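# Eight arms lift loaded hand barrow onto two bearers

## Task

Raise the hand barrow and set it down resting on both bearers, with both rollers still lying on it; neither roller may drop off at any point.

## Robot and tools

Robots: eight identical i2rt Big YAM arms, arm1 to arm8, each with six joints, a five-fingered right hand and a wrist camera (armN_cam_wrist). arm1 to arm4 stand in a row at y about +0.65 (x from +1.15 down to -1.15) facing -y; arm5 to arm8 stand opposite at y about -0.65 (x from -1.15 up to +1.14) facing +y. Their feet sit near z 0.73 to 0.81 and the table tops under them are at z=+0.720. cam_high is a fixed room camera. Each foot faces along its own +x; the hand reaches at most about 1.07 m from the joint 1 axis.

Frame: one scene frame for everything, origin on the floor, +z up, metres. Quaternions are written w, x, y, z.

Tool move: one action for any set of arms. Arguments are arm1 ... arm8 (each an object, one per arm) plus cameras. An arm not named gets nothing new but may still be driving toward an older target. Inside an arm's object:
- joints: absolute targets by name, radians for the arm: joint1_rad -2.879 to 2.879 (yaw about the foot, positive counter-clockwise seen from above, 0 along the foot's +x), joint2_rad 0 to 3.141 (shoulder, 0 = upper arm back and level, larger lifts it up and forward), joint3_rad 0 to 3.019 (elbow, 0 = folded), joint4_rad -1.692 to 1.57 (hand pitch, positive tips fingers up), joint5_rad -1.57 to 1.57 (sideways swing, positive to the arm's right), joint6_rad -2.094 to 2.094 (roll, positive clockwise viewed from behind the hand). Hand keys use -1 to 1: hand_little, hand_ring, hand_middle, hand_index, hand_thumb_bend (+1 straight, -1 curled), hand_thumb_turn (+1 beside palm, -1 opposite the fingers); hand_force_limit (stop force while closing, about 0 N at -1 to 10 N at +1, 15 N for thumb motors); hand_speed (-0.96 to 1, full speed from +0.48 up).
- target: seven numbers [x, y, z, qw, qx, qy, qz], an absolute hand-point pose in the scene frame; the hand travels in a straight line to it from its current hand_target. When target is given, joints may only carry hand keys. speed: top path speed 0.002 to 0.5 m/s (default 0.25), rotation up to twice that in rad/s; only valid with target.
- min_time_s: 0.1 to 8 s, slowest allowed duration for that arm's joint moves.
All motions in one call start together; all hand paths end together, paced by the slowest. Paths do not avoid obstacles or other arms, lag, stray, and often finish a centimetre or more off. Each step is clipped to 100 mm and 20 degrees from the measured pose. Unknown keys make a call invalid; out-of-range values get it refused, and a refusal cancels the rest of that reply's move/wait/finished_scene calls.

Hand geometry: the hand point lies 0.045 m in front of the palm; its +z runs along straight fingers, +y out of the palm, +x across the palm away from the thumb. With joints 1, 5, 6 at 0 and the hand level and forward, the palm is down and the thumb left. Thumb turned in front plus curled fingers wraps objects 0.035 to 0.065 m thick; handles down to about 0.025 m can be held. A wrist bracket on the little-finger side can collide.

Gripping: a finger motor only starts when its target changes by at least 0.002; it stops at the target or when its load hits hand_force_limit. Scenes begin with force limit 0 and hand_speed -0.8. Use hand_speed -0.94 or slower for a soft grip. To squeeze more, raise the limit and send a target further closed than the reading; to release, send a more open one.

Results: each arm's joint_positions, Joint velocities (rad/s, arm joints only; 'within noise' means still), joint torques (N m, offset and noisy), hand and hand_target poses, joint_status/hand_status (done, off_target, time_out, not_followed, limit_stop_at_motor_heat), hand_stopped_by (six words for little, ring, middle, index, thumb_bend, thumb_turn: moving, target, force, stalled, fault), and the *_load_n values in N (positive = pushed open; a dropping load means a lost grip). The move line summarises each commanded arm, e.g. 'move: arm1 done; arm2 time_out'. 'as last shown' marks arms not named, whose lines repeat earlier values. on_its_own lists what an arm did unbidden. 'pictures' gives image order. MOTOR HOT warns of heating; at 100 °C the arm goes limp for a while.

wait: seconds 0 to 10, plus optional cameras. zoom_image: camera and region [x0, y0, x1, y1] in pixels of that camera's latest 896x504 image, at most 504 per side. show_instructions: shows the reference image, no arguments. finished_scene: scene (the current scene's number); irreversible, and the barrow must stay in place afterward.

Avoid: arms pressing on each other (including one hand gripping another's fingers), hard hits on fixed or heavy things, dropping or releasing moving parts, tipping the barrow so a roller rolls off, knocking anything off the work area, long straining pushes that overheat motors, and overloading fingers. Lift the barrow evenly with several arms on its handles and move slowly.

Each tool is called as name(argument=value, ...), one argument or row to a line, values as JSON.

Reference images:

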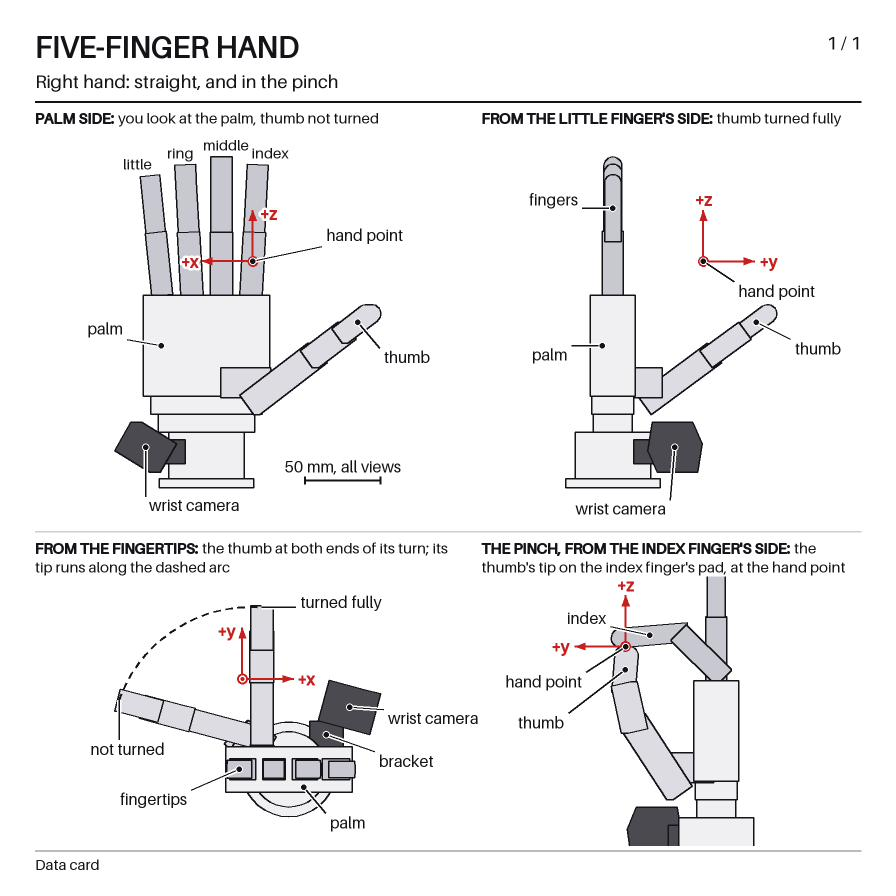

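## Session

move(
  cameras=["all"],
)

Scene clock: 0.00 s.
Joint torques (N m): no reading
Motor temperatures (°C): arm1=[27 25 24 24 28 22] | arm2=[31 27 23 23 24 25] | arm3=[23 28 29 25 25 26] | arm4=[26 24 26 29 23 25] | arm5=[27 28 26 28 26 25] | arm6=[28 29 26 25 25 26] | arm7=[27 27 26 24 25 26] | arm8=[28 31 31 26 24 26]
Heat: arm1: hottest joint5_rad 28 °C; arm2: hottest joint1_rad 31 °C; arm3: hottest joint3_rad 29 °C; arm4: hottest joint4_rad 29 °C; arm5: hottest joint2_rad 28 °C; arm6: hottest joint2_rad 29 °C; arm7: hottest joint1_rad 27 °C; arm8: hottest joint2_rad 31 °C.
Joint velocities: within noise
arm1.joint_positions: joint1_rad=-0.428 joint2_rad=+0.646 joint3_rad=+1.365 joint4_rad=-1.207 joint5_rad=-0.132 joint6_rad=-1.443 hand_little=+1.000 hand_ring=+1.000 hand_middle=+1.000 hand_index=+1.000 hand_thumb_turn=+1.000 hand_thumb_bend=+1.000 hand_force_limit=+0.000 hand_speed=-0.800
arm1.joint_status: not commanded
arm1.hand_stopped_by: target,target,target,target,target,target
arm1.little_load_n: 0.0
arm1.ring_load_n: 0.0
arm1.middle_load_n: 0.0
arm1.index_load_n: 0.0
arm1.thumb_bend_load_n: 0.0
arm1.thumb_turn_load_n: 0.0
arm1.hand: x=+1.0113 y=+0.4205 z=+1.2499 quat_wxyz=(+0.384, +0.445, -0.730, +0.349) (m; scene frame)
arm1.hand_target: x=+1.0118 y=+0.4213 z=+1.2635 quat_wxyz=(+0.395, +0.442, -0.723, +0.356) (m; scene frame)
arm1.hand_status: not commanded
arm2.joint_positions: joint1_rad=-0.107 joint2_rad=+0.625 joint3_rad=+1.439 joint4_rad=-1.186 joint5_rad=+0.149 joint6_rad=-1.078 hand_little=+1.000 hand_ring=+1.000 hand_middle=+1.000 hand_index=+1.000 hand_thumb_turn=+1.000 hand_thumb_bend=+1.000 hand_force_limit=+0.000 hand_speed=-0.800
arm2.joint_status: not commanded
arm2.hand_stopped_by: target,target,target,target,target,target
arm2.little_load_n: 0.0
arm2.ring_load_n: 0.0
arm2.middle_load_n: 0.0
arm2.index_load_n: 0.0
arm2.thumb_bend_load_n: 0.0
arm2.thumb_turn_load_n: 0.0
arm2.hand: x=+0.2755 y=+0.4423 z=+1.3378 quat_wxyz=(+0.377, +0.329, -0.752, +0.429) (m; scene frame)
arm2.hand_target: x=+0.2759 y=+0.4447 z=+1.3484 quat_wxyz=(+0.383, +0.326, -0.746, +0.438) (m; scene frame)
arm2.hand_status: not commanded
arm3.joint_positions: joint1_rad=+0.240 joint2_rad=+0.614 joint3_rad=+1.351 joint4_rad=-1.416 joint5_rad=-0.105 joint6_rad=-1.436 hand_little=+1.000 hand_ring=+1.000 hand_middle=+1.000 hand_index=+1.000 hand_thumb_turn=+1.000 hand_thumb_bend=+1.000 hand_force_limit=+0.000 hand_speed=-0.800
arm3.joint_status: not commanded
arm3.hand_stopped_by: target,target,target,target,target,target
arm3.little_load_n: 0.0
arm3.ring_load_n: 0.0
arm3.middle_load_n: 0.0
arm3.index_load_n: 0.0
arm3.thumb_bend_load_n: 0.0
arm3.thumb_turn_load_n: 0.0
arm3.hand: x=-0.3825 y=+0.4296 z=+1.2055 quat_wxyz=(+0.209, +0.668, -0.604, +0.380) (m; scene frame)
arm3.hand_target: x=-0.3827 y=+0.4304 z=+1.2151 quat_wxyz=(+0.215, +0.665, -0.601, +0.388) (m; scene frame)
arm3.hand_status: not commanded
arm4.joint_positions: joint1_rad=+0.423 joint2_rad=+0.624 joint3_rad=+1.423 joint4_rad=-1.217 joint5_rad=+0.050 joint6_rad=-1.049 hand_little=+1.000 hand_ring=+1.000 hand_middle=+1.000 hand_index=+1.000 hand_thumb_turn=+1.000 hand_thumb_bend=+1.000 hand_force_limit=+0.000 hand_speed=-0.800
arm4.joint_status: not commanded
arm4.hand_stopped_by: target,target,target,target,target,target
arm4.little_load_n: 0.0
arm4.ring_load_n: 0.0
arm4.middle_load_n: 0.0
arm4.index_load_n: 0.0
arm4.thumb_bend_load_n: 0.0
arm4.thumb_turn_load_n: 0.0
arm4.hand: x=-1.1046 y=+0.4051 z=+1.2877 quat_wxyz=(+0.199, +0.539, -0.642, +0.508) (m; scene frame)
arm4.hand_target: x=-1.1052 y=+0.4066 z=+1.2978 quat_wxyz=(+0.202, +0.535, -0.637, +0.517) (m; scene frame)
arm4.hand_status: not commanded
arm5.joint_positions: joint1_rad=+0.325 joint2_rad=+0.608 joint3_rad=+1.460 joint4_rad=-1.485 joint5_rad=-0.064 joint6_rad=-1.423 hand_little=+1.000 hand_ring=+1.000 hand_middle=+1.000 hand_index=+1.000 hand_thumb_turn=+1.000 hand_thumb_bend=+1.000 hand_force_limit=+0.000 hand_speed=-0.800
arm5.joint_status: not commanded
arm5.hand_stopped_by: target,target,target,target,target,target
arm5.little_load_n: 0.0
arm5.ring_load_n: 0.0
arm5.middle_load_n: 0.0
arm5.index_load_n: 0.0
arm5.thumb_bend_load_n: 0.0
arm5.thumb_turn_load_n: 0.0
arm5.hand: x=-1.1690 y=-0.4518 z=+1.2647 quat_wxyz=(-0.407, +0.551, +0.700, +0.201) (m; scene frame)
arm5.hand_target: x=-1.1688 y=-0.4522 z=+1.2750 quat_wxyz=(-0.417, +0.547, +0.695, +0.207) (m; scene frame)
arm5.hand_status: not commanded
arm6.joint_positions: joint1_rad=+0.416 joint2_rad=+0.630 joint3_rad=+1.418 joint4_rad=-1.295 joint5_rad=-0.081 joint6_rad=-1.220 hand_little=+1.000 hand_ring=+1.000 hand_middle=+1.000 hand_index=+1.000 hand_thumb_turn=+1.000 hand_thumb_bend=+1.000 hand_force_limit=+0.000 hand_speed=-0.800
arm6.joint_status: not commanded
arm6.hand_stopped_by: target,target,target,target,target,target
arm6.little_load_n: 0.0
arm6.ring_load_n: 0.0
arm6.middle_load_n: 0.0
arm6.index_load_n: 0.0
arm6.thumb_bend_load_n: 0.0
arm6.thumb_turn_load_n: 0.0
arm6.hand: x=-0.4465 y=-0.4265 z=+1.3169 quat_wxyz=(-0.485, +0.567, +0.643, +0.170) (m; scene frame)
arm6.hand_target: x=-0.4459 y=-0.4278 z=+1.3262 quat_wxyz=(-0.494, +0.563, +0.639, +0.174) (m; scene frame)
arm6.hand_status: not commanded
arm7.joint_positions: joint1_rad=+0.321 joint2_rad=+0.570 joint3_rad=+1.336 joint4_rad=-1.300 joint5_rad=-0.061 joint6_rad=-0.999 hand_little=+1.000 hand_ring=+1.000 hand_middle=+1.000 hand_index=+1.000 hand_thumb_turn=+1.000 hand_thumb_bend=+1.000 hand_force_limit=+0.000 hand_speed=-0.800
arm7.joint_status: not commanded
arm7.hand_stopped_by: target,target,target,target,target,target
arm7.little_load_n: 0.0
arm7.ring_load_n: 0.0
arm7.middle_load_n: 0.0
arm7.index_load_n: 0.0
arm7.thumb_bend_load_n: 0.0
arm7.thumb_turn_load_n: 0.0
arm7.hand: x=+0.3316 y=-0.4404 z=+1.2080 quat_wxyz=(-0.477, +0.669, +0.554, +0.133) (m; scene frame)
arm7.hand_target: x=+0.3320 y=-0.4415 z=+1.2187 quat_wxyz=(-0.487, +0.664, +0.551, +0.136) (m; scene frame)
arm7.hand_status: not commanded
arm8.joint_positions: joint1_rad=+0.388 joint2_rad=+0.599 joint3_rad=+1.340 joint4_rad=-1.490 joint5_rad=-0.092 joint6_rad=-1.165 hand_little=+1.000 hand_ring=+1.000 hand_middle=+1.000 hand_index=+1.000 hand_thumb_turn=+1.000 hand_thumb_bend=+1.000 hand_force_limit=+0.000 hand_speed=-0.800
arm8.joint_status: not commanded
arm8.hand_stopped_by: target,target,target,target,target,target
arm8.little_load_n: 0.0
arm8.ring_load_n: 0.0
arm8.middle_load_n: 0.0
arm8.index_load_n: -0.5
arm8.thumb_bend_load_n: 0.0
arm8.thumb_turn_load_n: 0.0
arm8.hand: x=+1.0886 y=-0.4607 z=+1.1600 quat_wxyz=(-0.380, +0.650, +0.647, +0.121) (m; scene frame)
arm8.hand_target: x=+1.0884 y=-0.4605 z=+1.1712 quat_wxyz=(-0.392, +0.645, +0.644, +0.126) (m; scene frame)
arm8.hand_status: not commanded
pictures: arm1_cam_wrist, arm2_cam_wrist, arm3_cam_wrist, arm4_cam_wrist, arm5_cam_wrist, arm6_cam_wrist, arm7_cam_wrist, arm8_cam_wrist, cam_high

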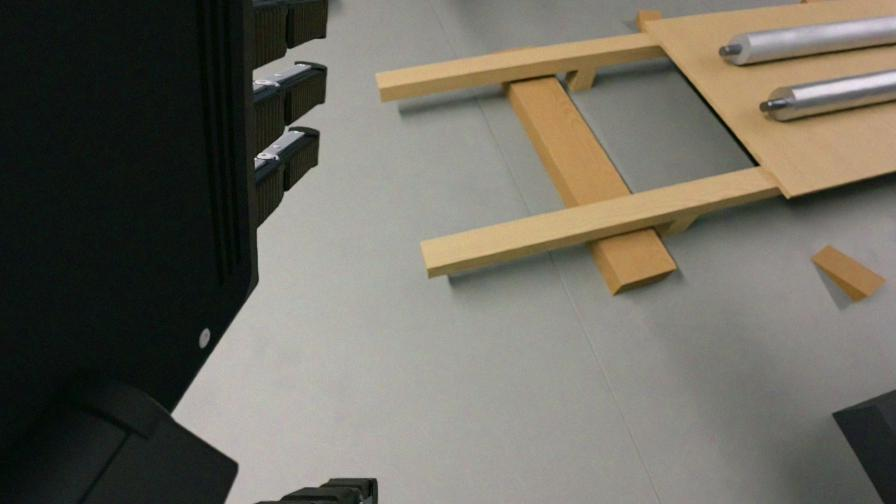

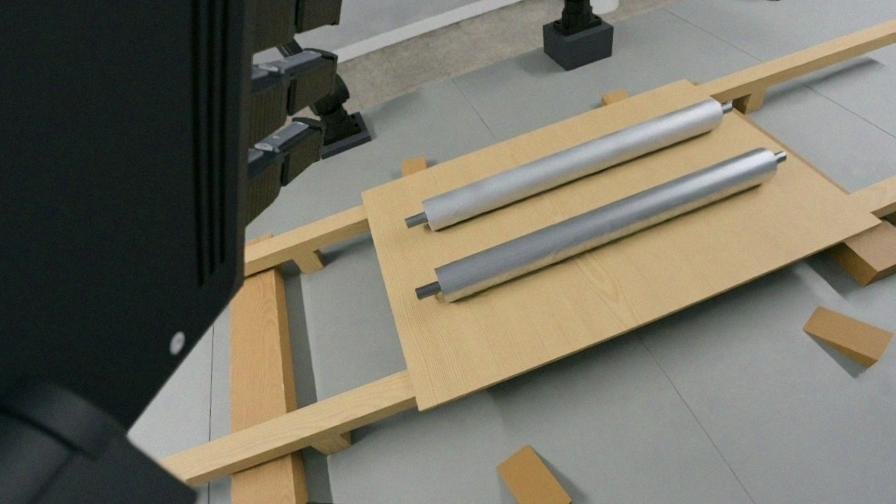

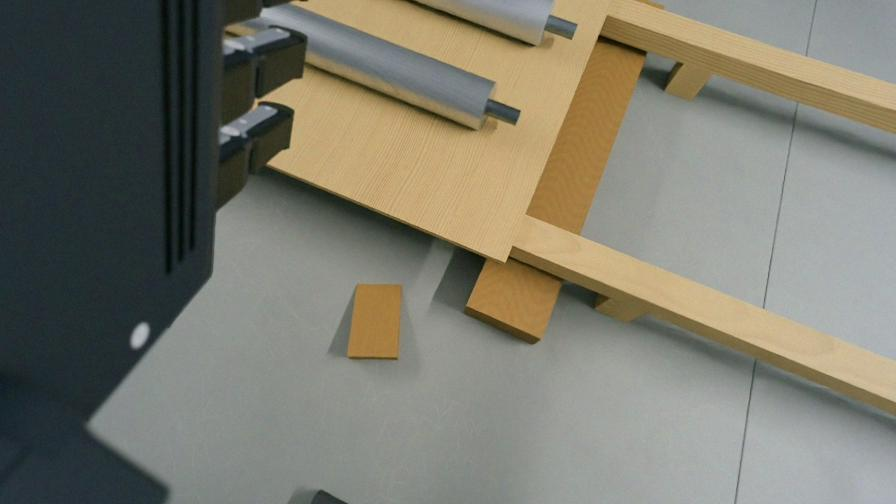

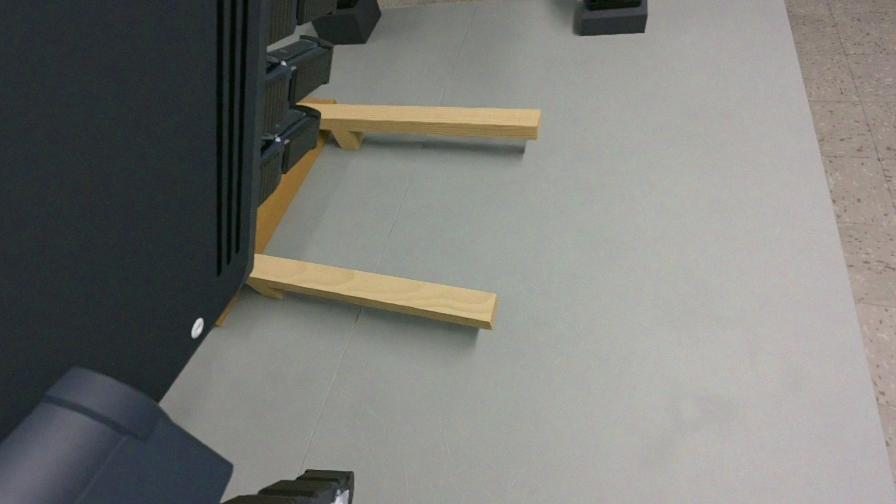

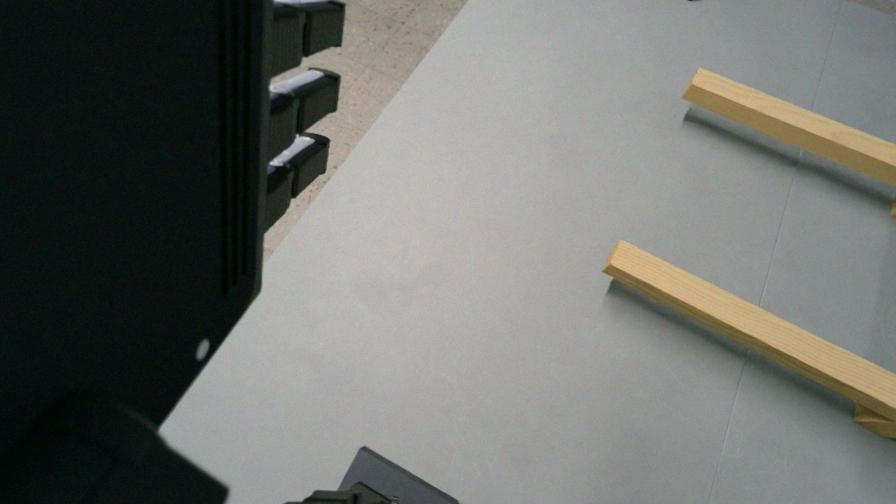

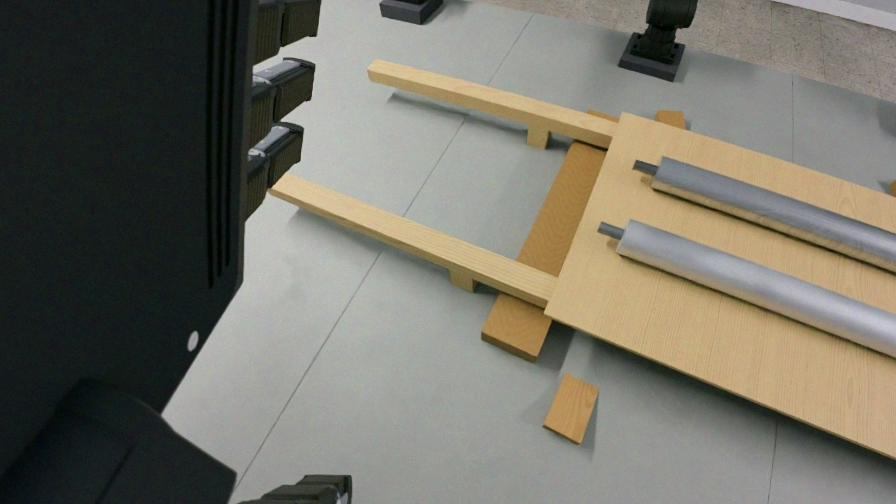

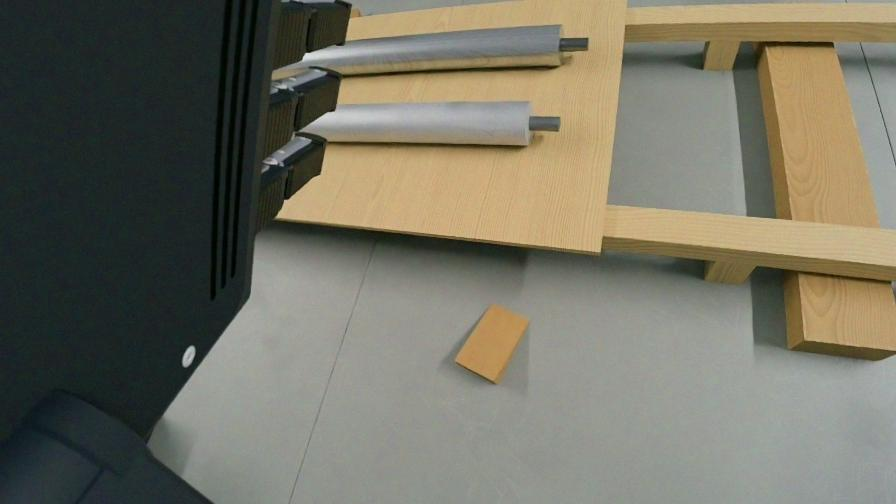

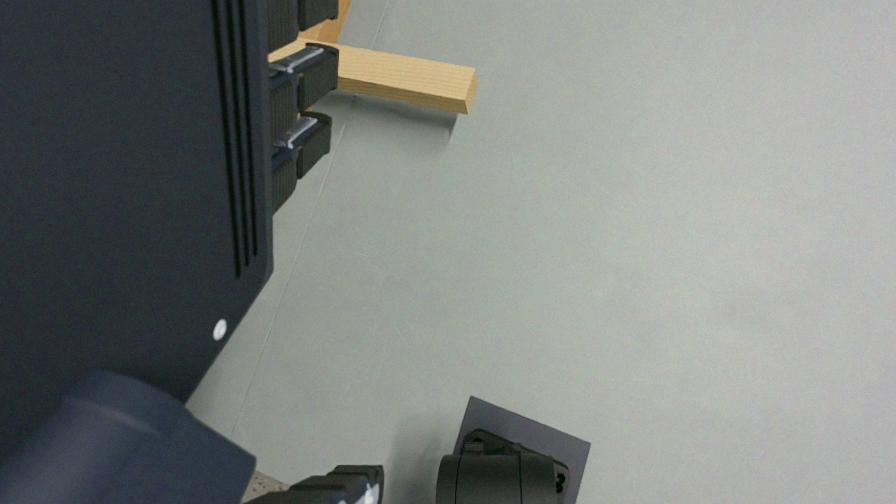

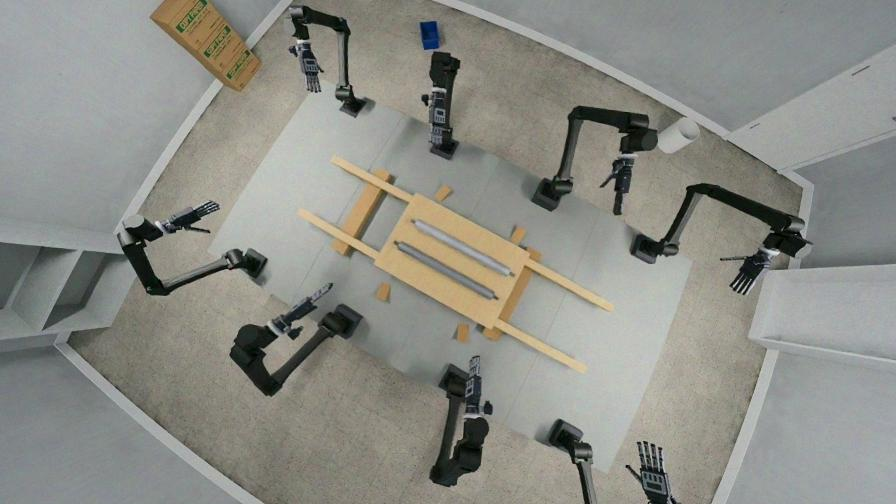

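zoom_image(
  camera="cam_high",
  region=[280, 130, 480, 290],
)

zoom_image(
  camera="cam_high",
  region=[440, 190, 640, 390],
)

zoom_image(
  camera="arm7_cam_wrist",
  region=[500, 0, 896, 400],
)

zoom_image(
  camera="arm3_cam_wrist",
  region=[300, 0, 800, 400],
)

zoom_image(
  camera="arm1_cam_wrist",
  region=[370, 0, 870, 320],
)

zoom_image(
  camera="arm2_cam_wrist",
  region=[350, 50, 850, 400],
)

Scaled by 2.520 from the camera's 896x504 image, which has a finer 1280x720 frame.

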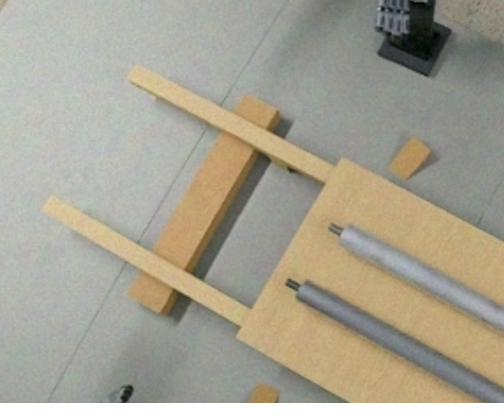

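Scaled by 2.520 from the camera's 896x504 image, which has a finer 1280x720 frame.

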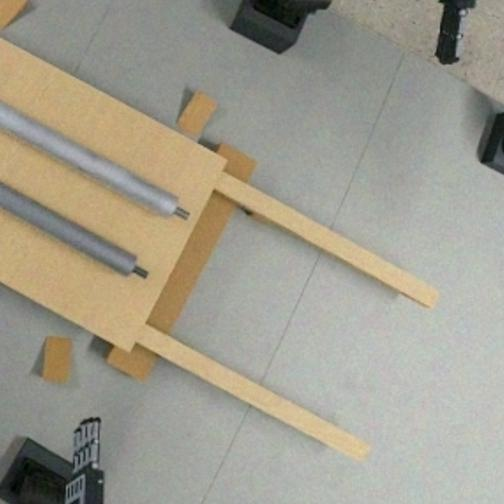

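Scaled by 1.260 from the camera's 896x504 image, which has a finer 1280x720 frame.

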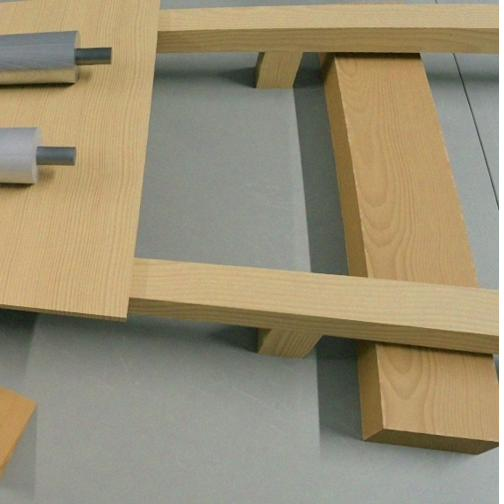

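Scaled by 1.008 from the camera's 896x504 image, which has a finer 1280x720 frame.

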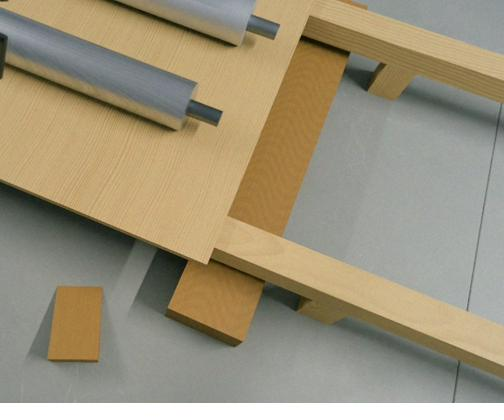

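Scaled by 1.008 from the camera's 896x504 image, which has a finer 1280x720 frame.

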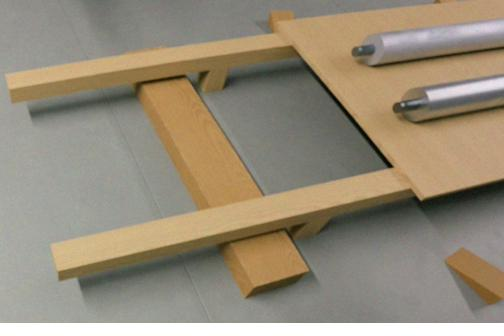

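Scaled by 1.008 from the camera's 896x504 image, which has a finer 1280x720 frame.

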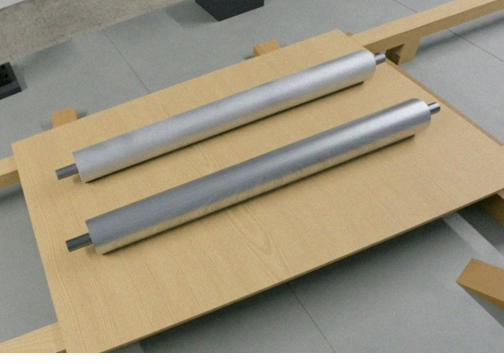

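zoom_image(
  camera="cam_high",
  region=[220, 220, 380, 340],
)

zoom_image(
  camera="cam_high",
  region=[420, 340, 620, 480],
)

zoom_image(
  camera="cam_high",
  region=[320, 60, 480, 180],
)

zoom_image(
  camera="cam_high",
  region=[510, 150, 690, 290],
)

Scaled by 3.150 from the camera's 896x504 image, which has a finer 1280x720 frame.

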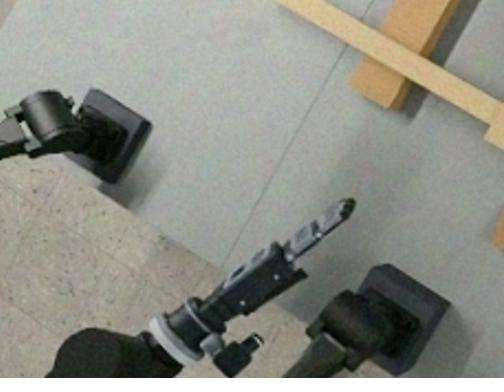

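Scaled by 2.520 from the camera's 896x504 image, which has a finer 1280x720 frame.

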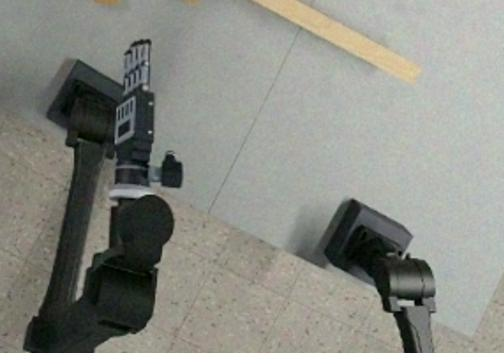

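Scaled by 3.150 from the camera's 896x504 image, which has a finer 1280x720 frame.

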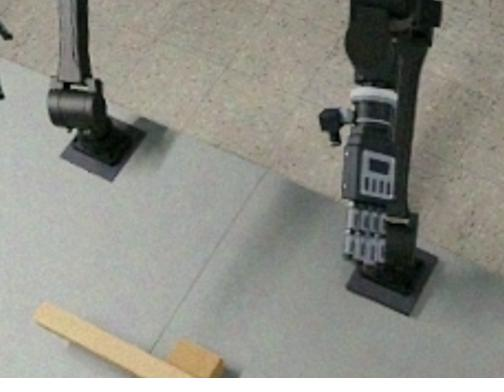

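Scaled by 2.800 from the camera's 896x504 image, which has a finer 1280x720 frame.

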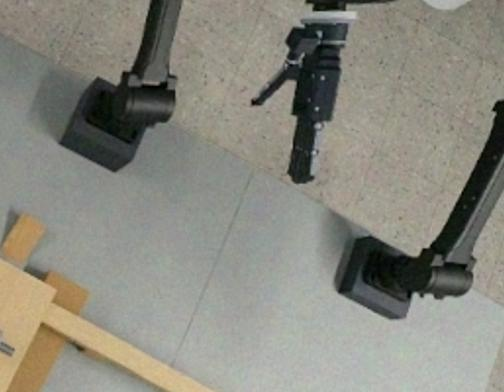

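zoom_image(
  camera="arm8_cam_wrist",
  region=[200, 0, 600, 225],
)

zoom_image(
  camera="arm8_cam_wrist",
  region=[240, 279, 640, 504],
)

zoom_image(
  camera="arm5_cam_wrist",
  region=[240, 279, 640, 504],
)

Scaled by 1.260 from the camera's 896x504 image, which has a finer 1280x720 frame.

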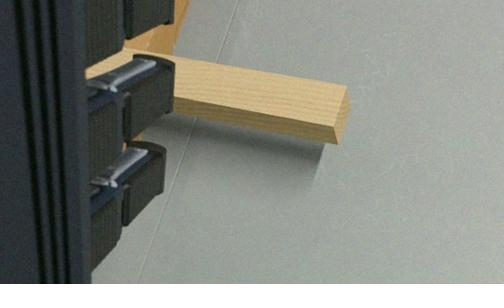

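Scaled by 1.260 from the camera's 896x504 image, which has a finer 1280x720 frame.

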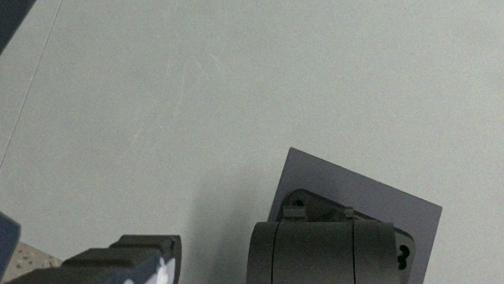

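Scaled by 1.260 from the camera's 896x504 image, which has a finer 1280x720 frame.

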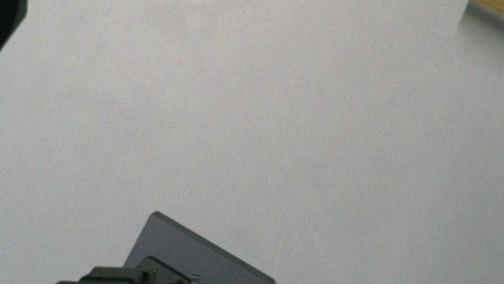

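zoom_image(
  camera="arm1_cam_wrist",
  region=[400, 190, 700, 310],
)

zoom_image(
  camera="arm7_cam_wrist",
  region=[680, 180, 896, 380],
)

zoom_image(
  camera="arm3_cam_wrist",
  region=[440, 200, 700, 360],
)

zoom_image(
  camera="arm5_cam_wrist",
  region=[590, 40, 896, 450],
)

zoom_image(
  camera="arm4_cam_wrist",
  region=[240, 80, 560, 340],
)

Scaled by 1.680 from the camera's 896x504 image, which has a finer 1280x720 frame.

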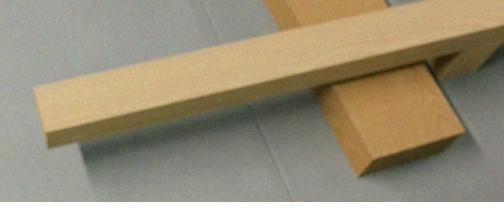

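Scaled by 2.333 from the camera's 896x504 image, which has a finer 1280x720 frame.

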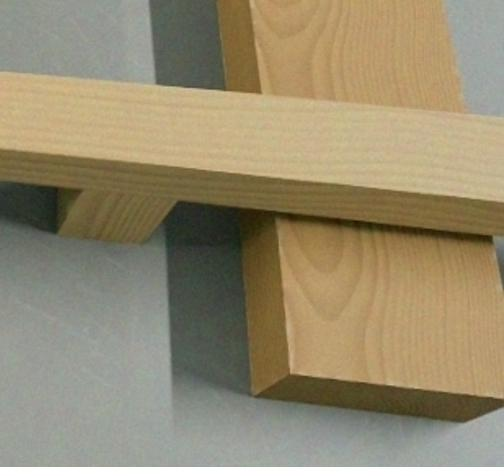

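Scaled by 1.938 from the camera's 896x504 image, which has a finer 1280x720 frame.

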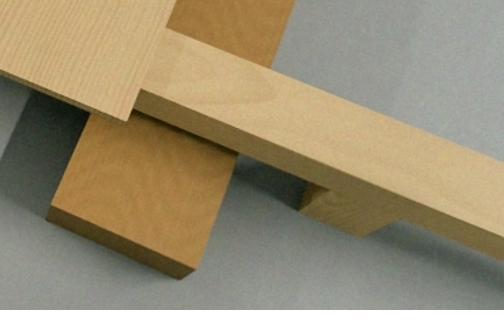

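Scaled by 1.229 from the camera's 896x504 image, which has a finer 1280x720 frame.

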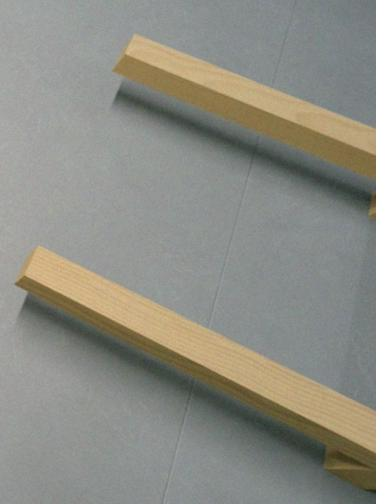

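Scaled by 1.575 from the camera's 896x504 image, which has a finer 1280x720 frame.

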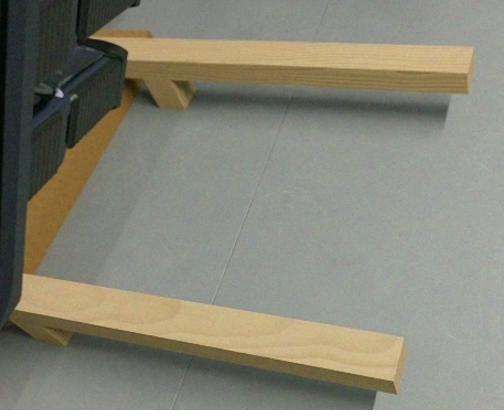

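move(
  arm1={"target": [0.83, 0.21, 0.97, 0, 0, 0.7071, -0.7071], "speed": 0.2},
  arm8={"target": [0.80, -0.20, 0.97, 0.7071, -0.7071, 0, 0], "speed": 0.2},
  arm4={"target": [-0.80, 0.235, 0.97, 0, 0, 0.7071, -0.7071], "speed": 0.2},
  arm5={"target": [-0.87, -0.16, 0.97, 0.7071, -0.7071, 0, 0], "speed": 0.2},
  cameras=["all"],
)

Scene clock: 556.33 s.
Joint torques (N m): arm1=[-0.03 -10.34 7.08 1.94 0 0.14] | arm2=[0.67 2.49 9.73 2.14 0.1 0.08] | arm3=[0.26 1.03 8.39 1.18 -0.03 0.03] | arm4=[1.9 -9.99 7.73 2.41 0.2 0.07] | arm5=[1.79 -11.46 7.99 2.74 0.02 0.11] | arm6=[1.32 1.55 8.34 1.77 -0.05 -0.02] | arm7=[1.73 3.78 8.13 2.35 -0.09 -0.02] | arm8=[1.67 -9.23 11.6 2.06 0.15 0.17]
Motor temperatures (°C): arm1=[25 24 31 23 27 22] | arm2=[30 26 32 23 24 24] | arm3=[23 27 35 25 25 25] | arm4=[26 24 34 28 23 25] | arm5=[26 26 31 27 26 25] | arm6=[26 28 34 24 25 26] | arm7=[26 26 33 24 25 26] | arm8=[27 30 41 26 24 26]
Heat: arm1: hottest joint3_rad 31 °C; arm2: hottest joint3_rad 32 °C; arm3: hottest joint3_rad 35 °C; arm4: hottest joint3_rad 34 °C; arm5: hottest joint3_rad 31 °C; arm6: hottest joint3_rad 34 °C; arm7: hottest joint3_rad 33 °C; arm8: hottest joint3_rad 41 °C.
move: arm1 done; arm4 off_target; arm5 off_target; arm8 off_target
Joint velocities: within noise
arm1.joint_positions: joint1_rad=-0.932 joint2_rad=+1.478 joint3_rad=+0.823 joint4_rad=+0.627 joint5_rad=-0.952 joint6_rad=-0.008 hand_little=+1.000 hand_ring=+1.000 hand_middle=+1.000 hand_index=+1.000 hand_thumb_turn=+1.000 hand_thumb_bend=+1.000 hand_force_limit=+0.000 hand_speed=-0.800
arm1.joint_status: not commanded
arm1.hand_stopped_by: target,target,target,target,target,target
arm1.little_load_n: 0.0
arm1.ring_load_n: 0.0
arm1.middle_load_n: -0.5
arm1.index_load_n: 0.0
arm1.thumb_bend_load_n: 0.0
arm1.thumb_turn_load_n: -0.5
arm1.hand: x=+0.8376 y=+0.2055 z=+0.9661 quat_wxyz=(-0.008, +0.003, -0.712, +0.702) (m; scene frame)
arm1.hand_target: x=+0.8301 y=+0.2100 z=+0.9700 quat_wxyz=(+0.000, +0.000, -0.707, +0.707) (m; scene frame)
arm1.hand_status: done (0.010 m and 1.3 deg from the pose sent, 0.394 m and 80.5 deg at the start)
arm2, arm3, arm6, arm7: as last shown
arm3.middle_load_n: -0.5
arm4.joint_positions: joint1_rad=+1.010 joint2_rad=+1.394 joint3_rad=+0.663 joint4_rad=+0.698 joint5_rad=+0.972 joint6_rad=-0.013 hand_little=+1.000 hand_ring=+1.000 hand_middle=+1.000 hand_index=+1.000 hand_thumb_turn=+1.000 hand_thumb_bend=+1.000 hand_force_limit=+0.000 hand_speed=-0.800
arm4.joint_status: not commanded
arm4.hand_stopped_by: target,target,target,target,target,target
arm4.little_load_n: 0.0
arm4.ring_load_n: 0.0
arm4.middle_load_n: 0.0
arm4.index_load_n: 0.0
arm4.thumb_bend_load_n: 0.0
arm4.thumb_turn_load_n: 0.0
arm4.hand: x=-0.8102 y=+0.2367 z=+0.9593 quat_wxyz=(+0.016, +0.013, -0.714, +0.700) (m; scene frame)
arm4.hand_target: x=-0.8002 y=+0.2353 z=+0.9700 quat_wxyz=(+0.000, +0.000, -0.707, +0.707) (m; scene frame)
arm4.hand_status: off_target (0.015 m and 2.6 deg from the pose sent, 0.472 m and 71.2 deg at the start)
arm5.joint_positions: joint1_rad=-0.820 joint2_rad=+1.495 joint3_rad=+0.757 joint4_rad=+0.682 joint5_rad=-0.799 joint6_rad=-0.021 hand_little=+1.000 hand_ring=+1.000 hand_middle=+1.000 hand_index=+1.000 hand_thumb_turn=+1.000 hand_thumb_bend=+1.000 hand_force_limit=+0.000 hand_speed=-0.800
arm5.joint_status: not commanded
arm5.hand_stopped_by: target,target,target,target,target,target
arm5.little_load_n: 0.0
arm5.ring_load_n: 0.0
arm5.middle_load_n: 0.0
arm5.index_load_n: 0.0
arm5.thumb_bend_load_n: 0.0
arm5.thumb_turn_load_n: 0.0
arm5.hand: x=-0.8823 y=-0.1665 z=+0.9473 quat_wxyz=(-0.692, +0.722, -0.007, -0.015) (m; scene frame)
arm5.hand_target: x=-0.8706 y=-0.1608 z=+0.9700 quat_wxyz=(-0.707, +0.707, +0.000, +0.000) (m; scene frame)
arm5.hand_status: off_target (0.027 m and 3.1 deg from the pose sent, 0.511 m and 94.6 deg at the start)
arm6.index_load_n: 0.5
arm6.thumb_bend_load_n: 0.5
arm8.joint_positions: joint1_rad=+0.889 joint2_rad=+1.336 joint3_rad=+0.720 joint4_rad=+0.551 joint5_rad=+0.867 joint6_rad=-0.001 hand_little=+1.000 hand_ring=+1.000 hand_middle=+1.000 hand_index=+1.000 hand_thumb_turn=+1.000 hand_thumb_bend=+1.000 hand_force_limit=+0.000 hand_speed=-0.800
arm8.joint_status: not commanded
arm8.hand_stopped_by: target,target,target,target,target,target
arm8.little_load_n: 0.0
arm8.ring_load_n: 0.0
arm8.middle_load_n: -0.5
arm8.index_load_n: 0.0
arm8.thumb_bend_load_n: 0.0
arm8.thumb_turn_load_n: 0.0
arm8.hand: x=+0.8171 y=-0.2056 z=+0.9410 quat_wxyz=(-0.692, +0.722, +0.018, +0.025) (m; scene frame)
arm8.hand_target: x=+0.8011 y=-0.2012 z=+0.9701 quat_wxyz=(-0.707, +0.707, +0.000, +0.000) (m; scene frame)
arm8.hand_status: off_target (0.034 m and 4.3 deg from the pose sent, 0.433 m and 86.5 deg at the start)
pictures: arm1_cam_wrist, arm2_cam_wrist, arm3_cam_wrist, arm4_cam_wrist, arm5_cam_wrist, arm6_cam_wrist, arm7_cam_wrist, arm8_cam_wrist, cam_high

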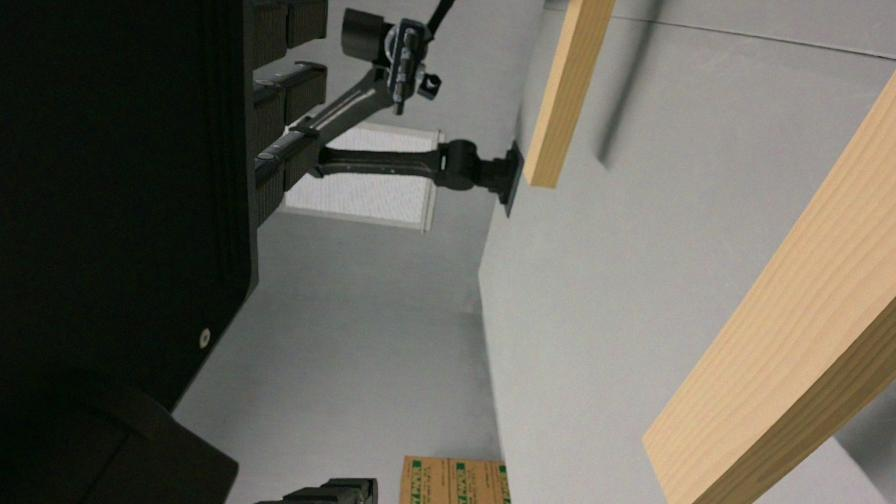

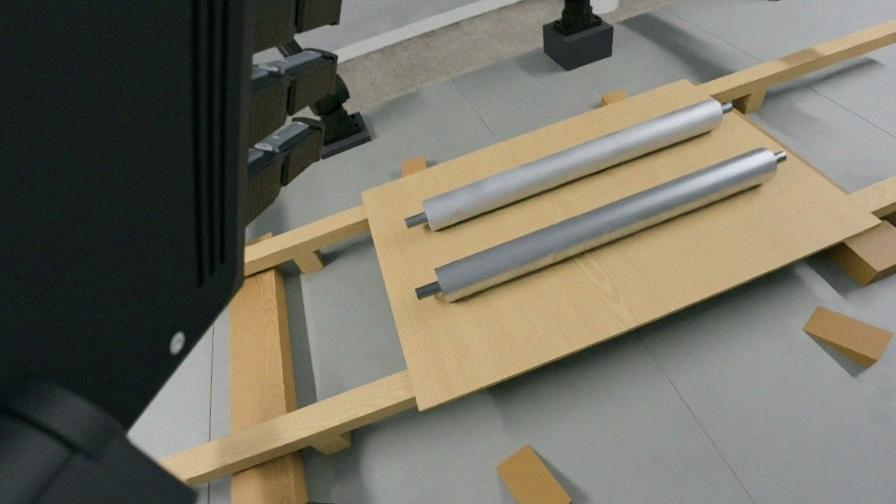

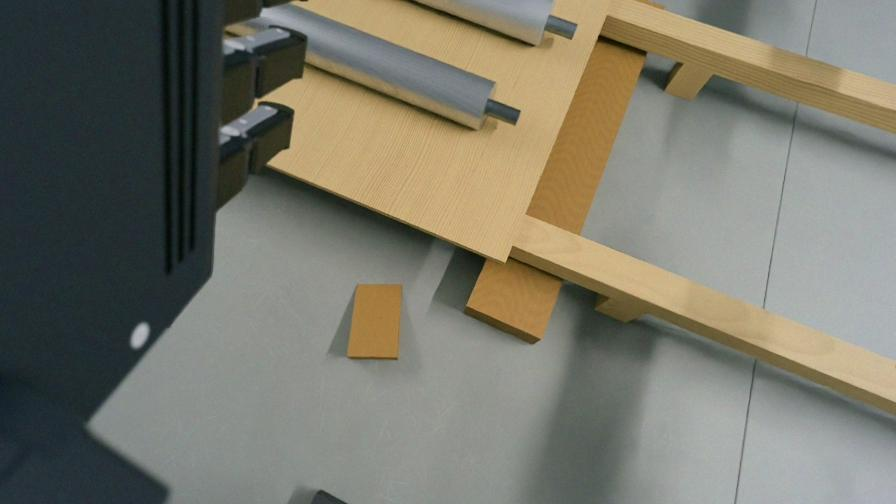

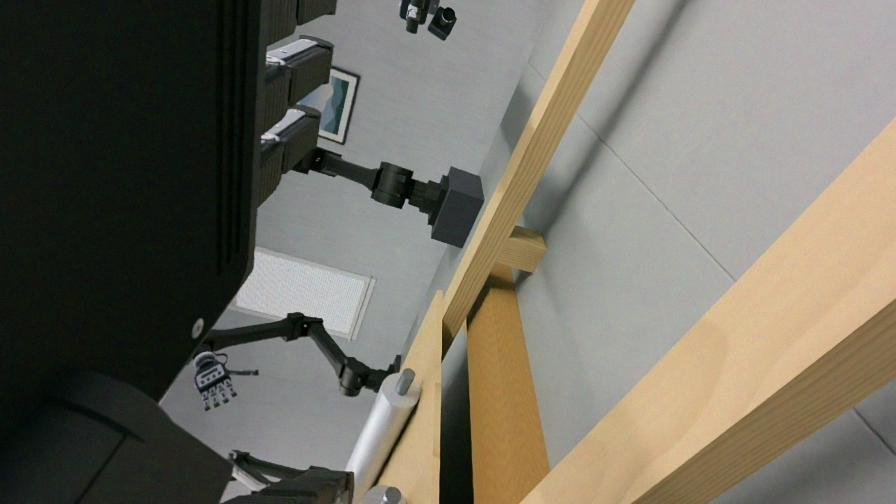

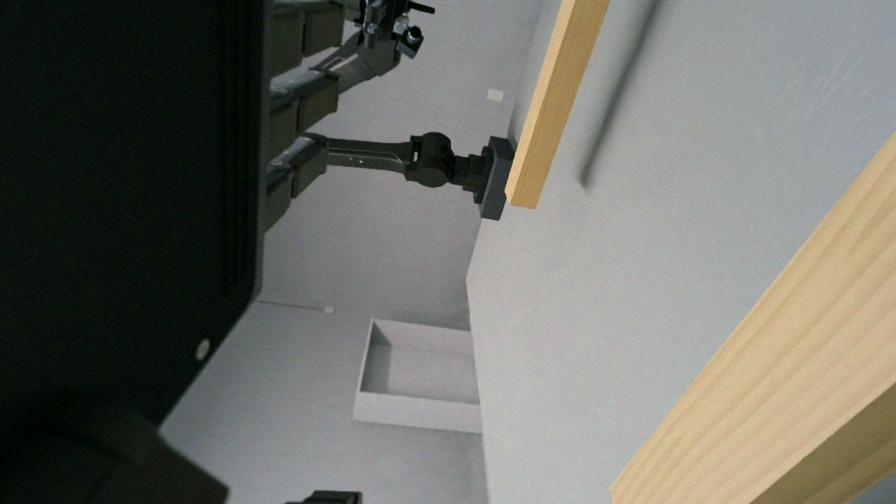

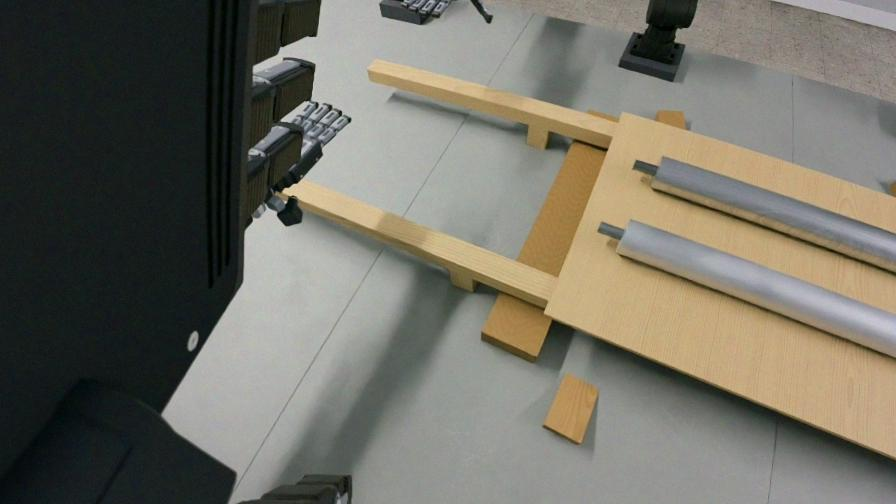

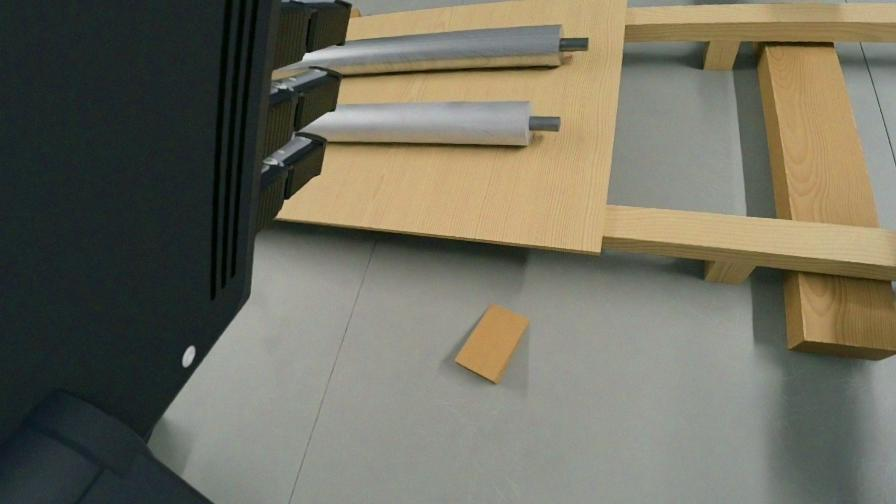

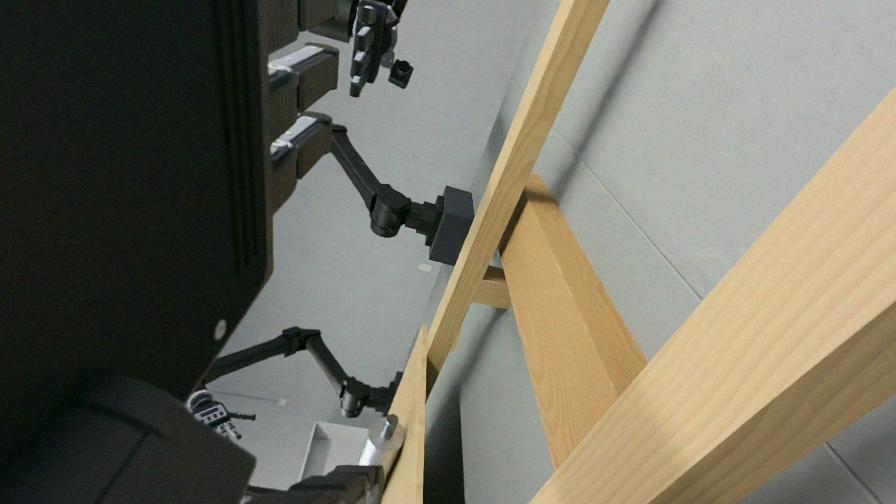

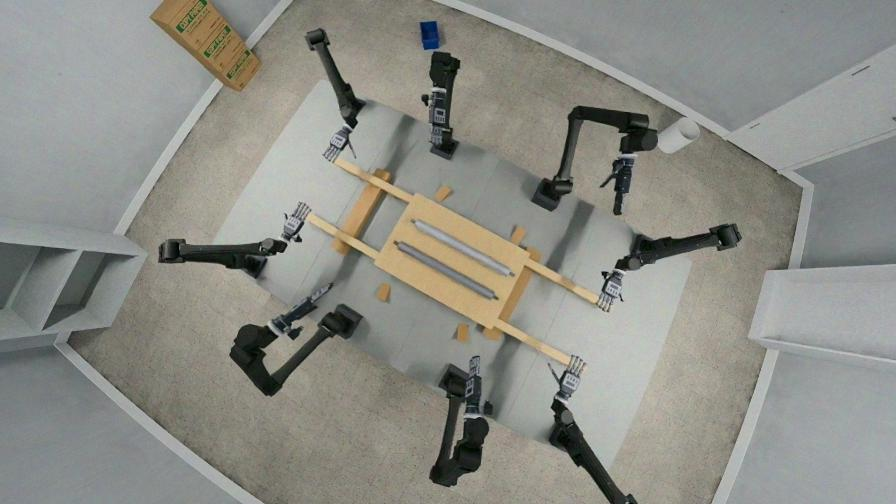

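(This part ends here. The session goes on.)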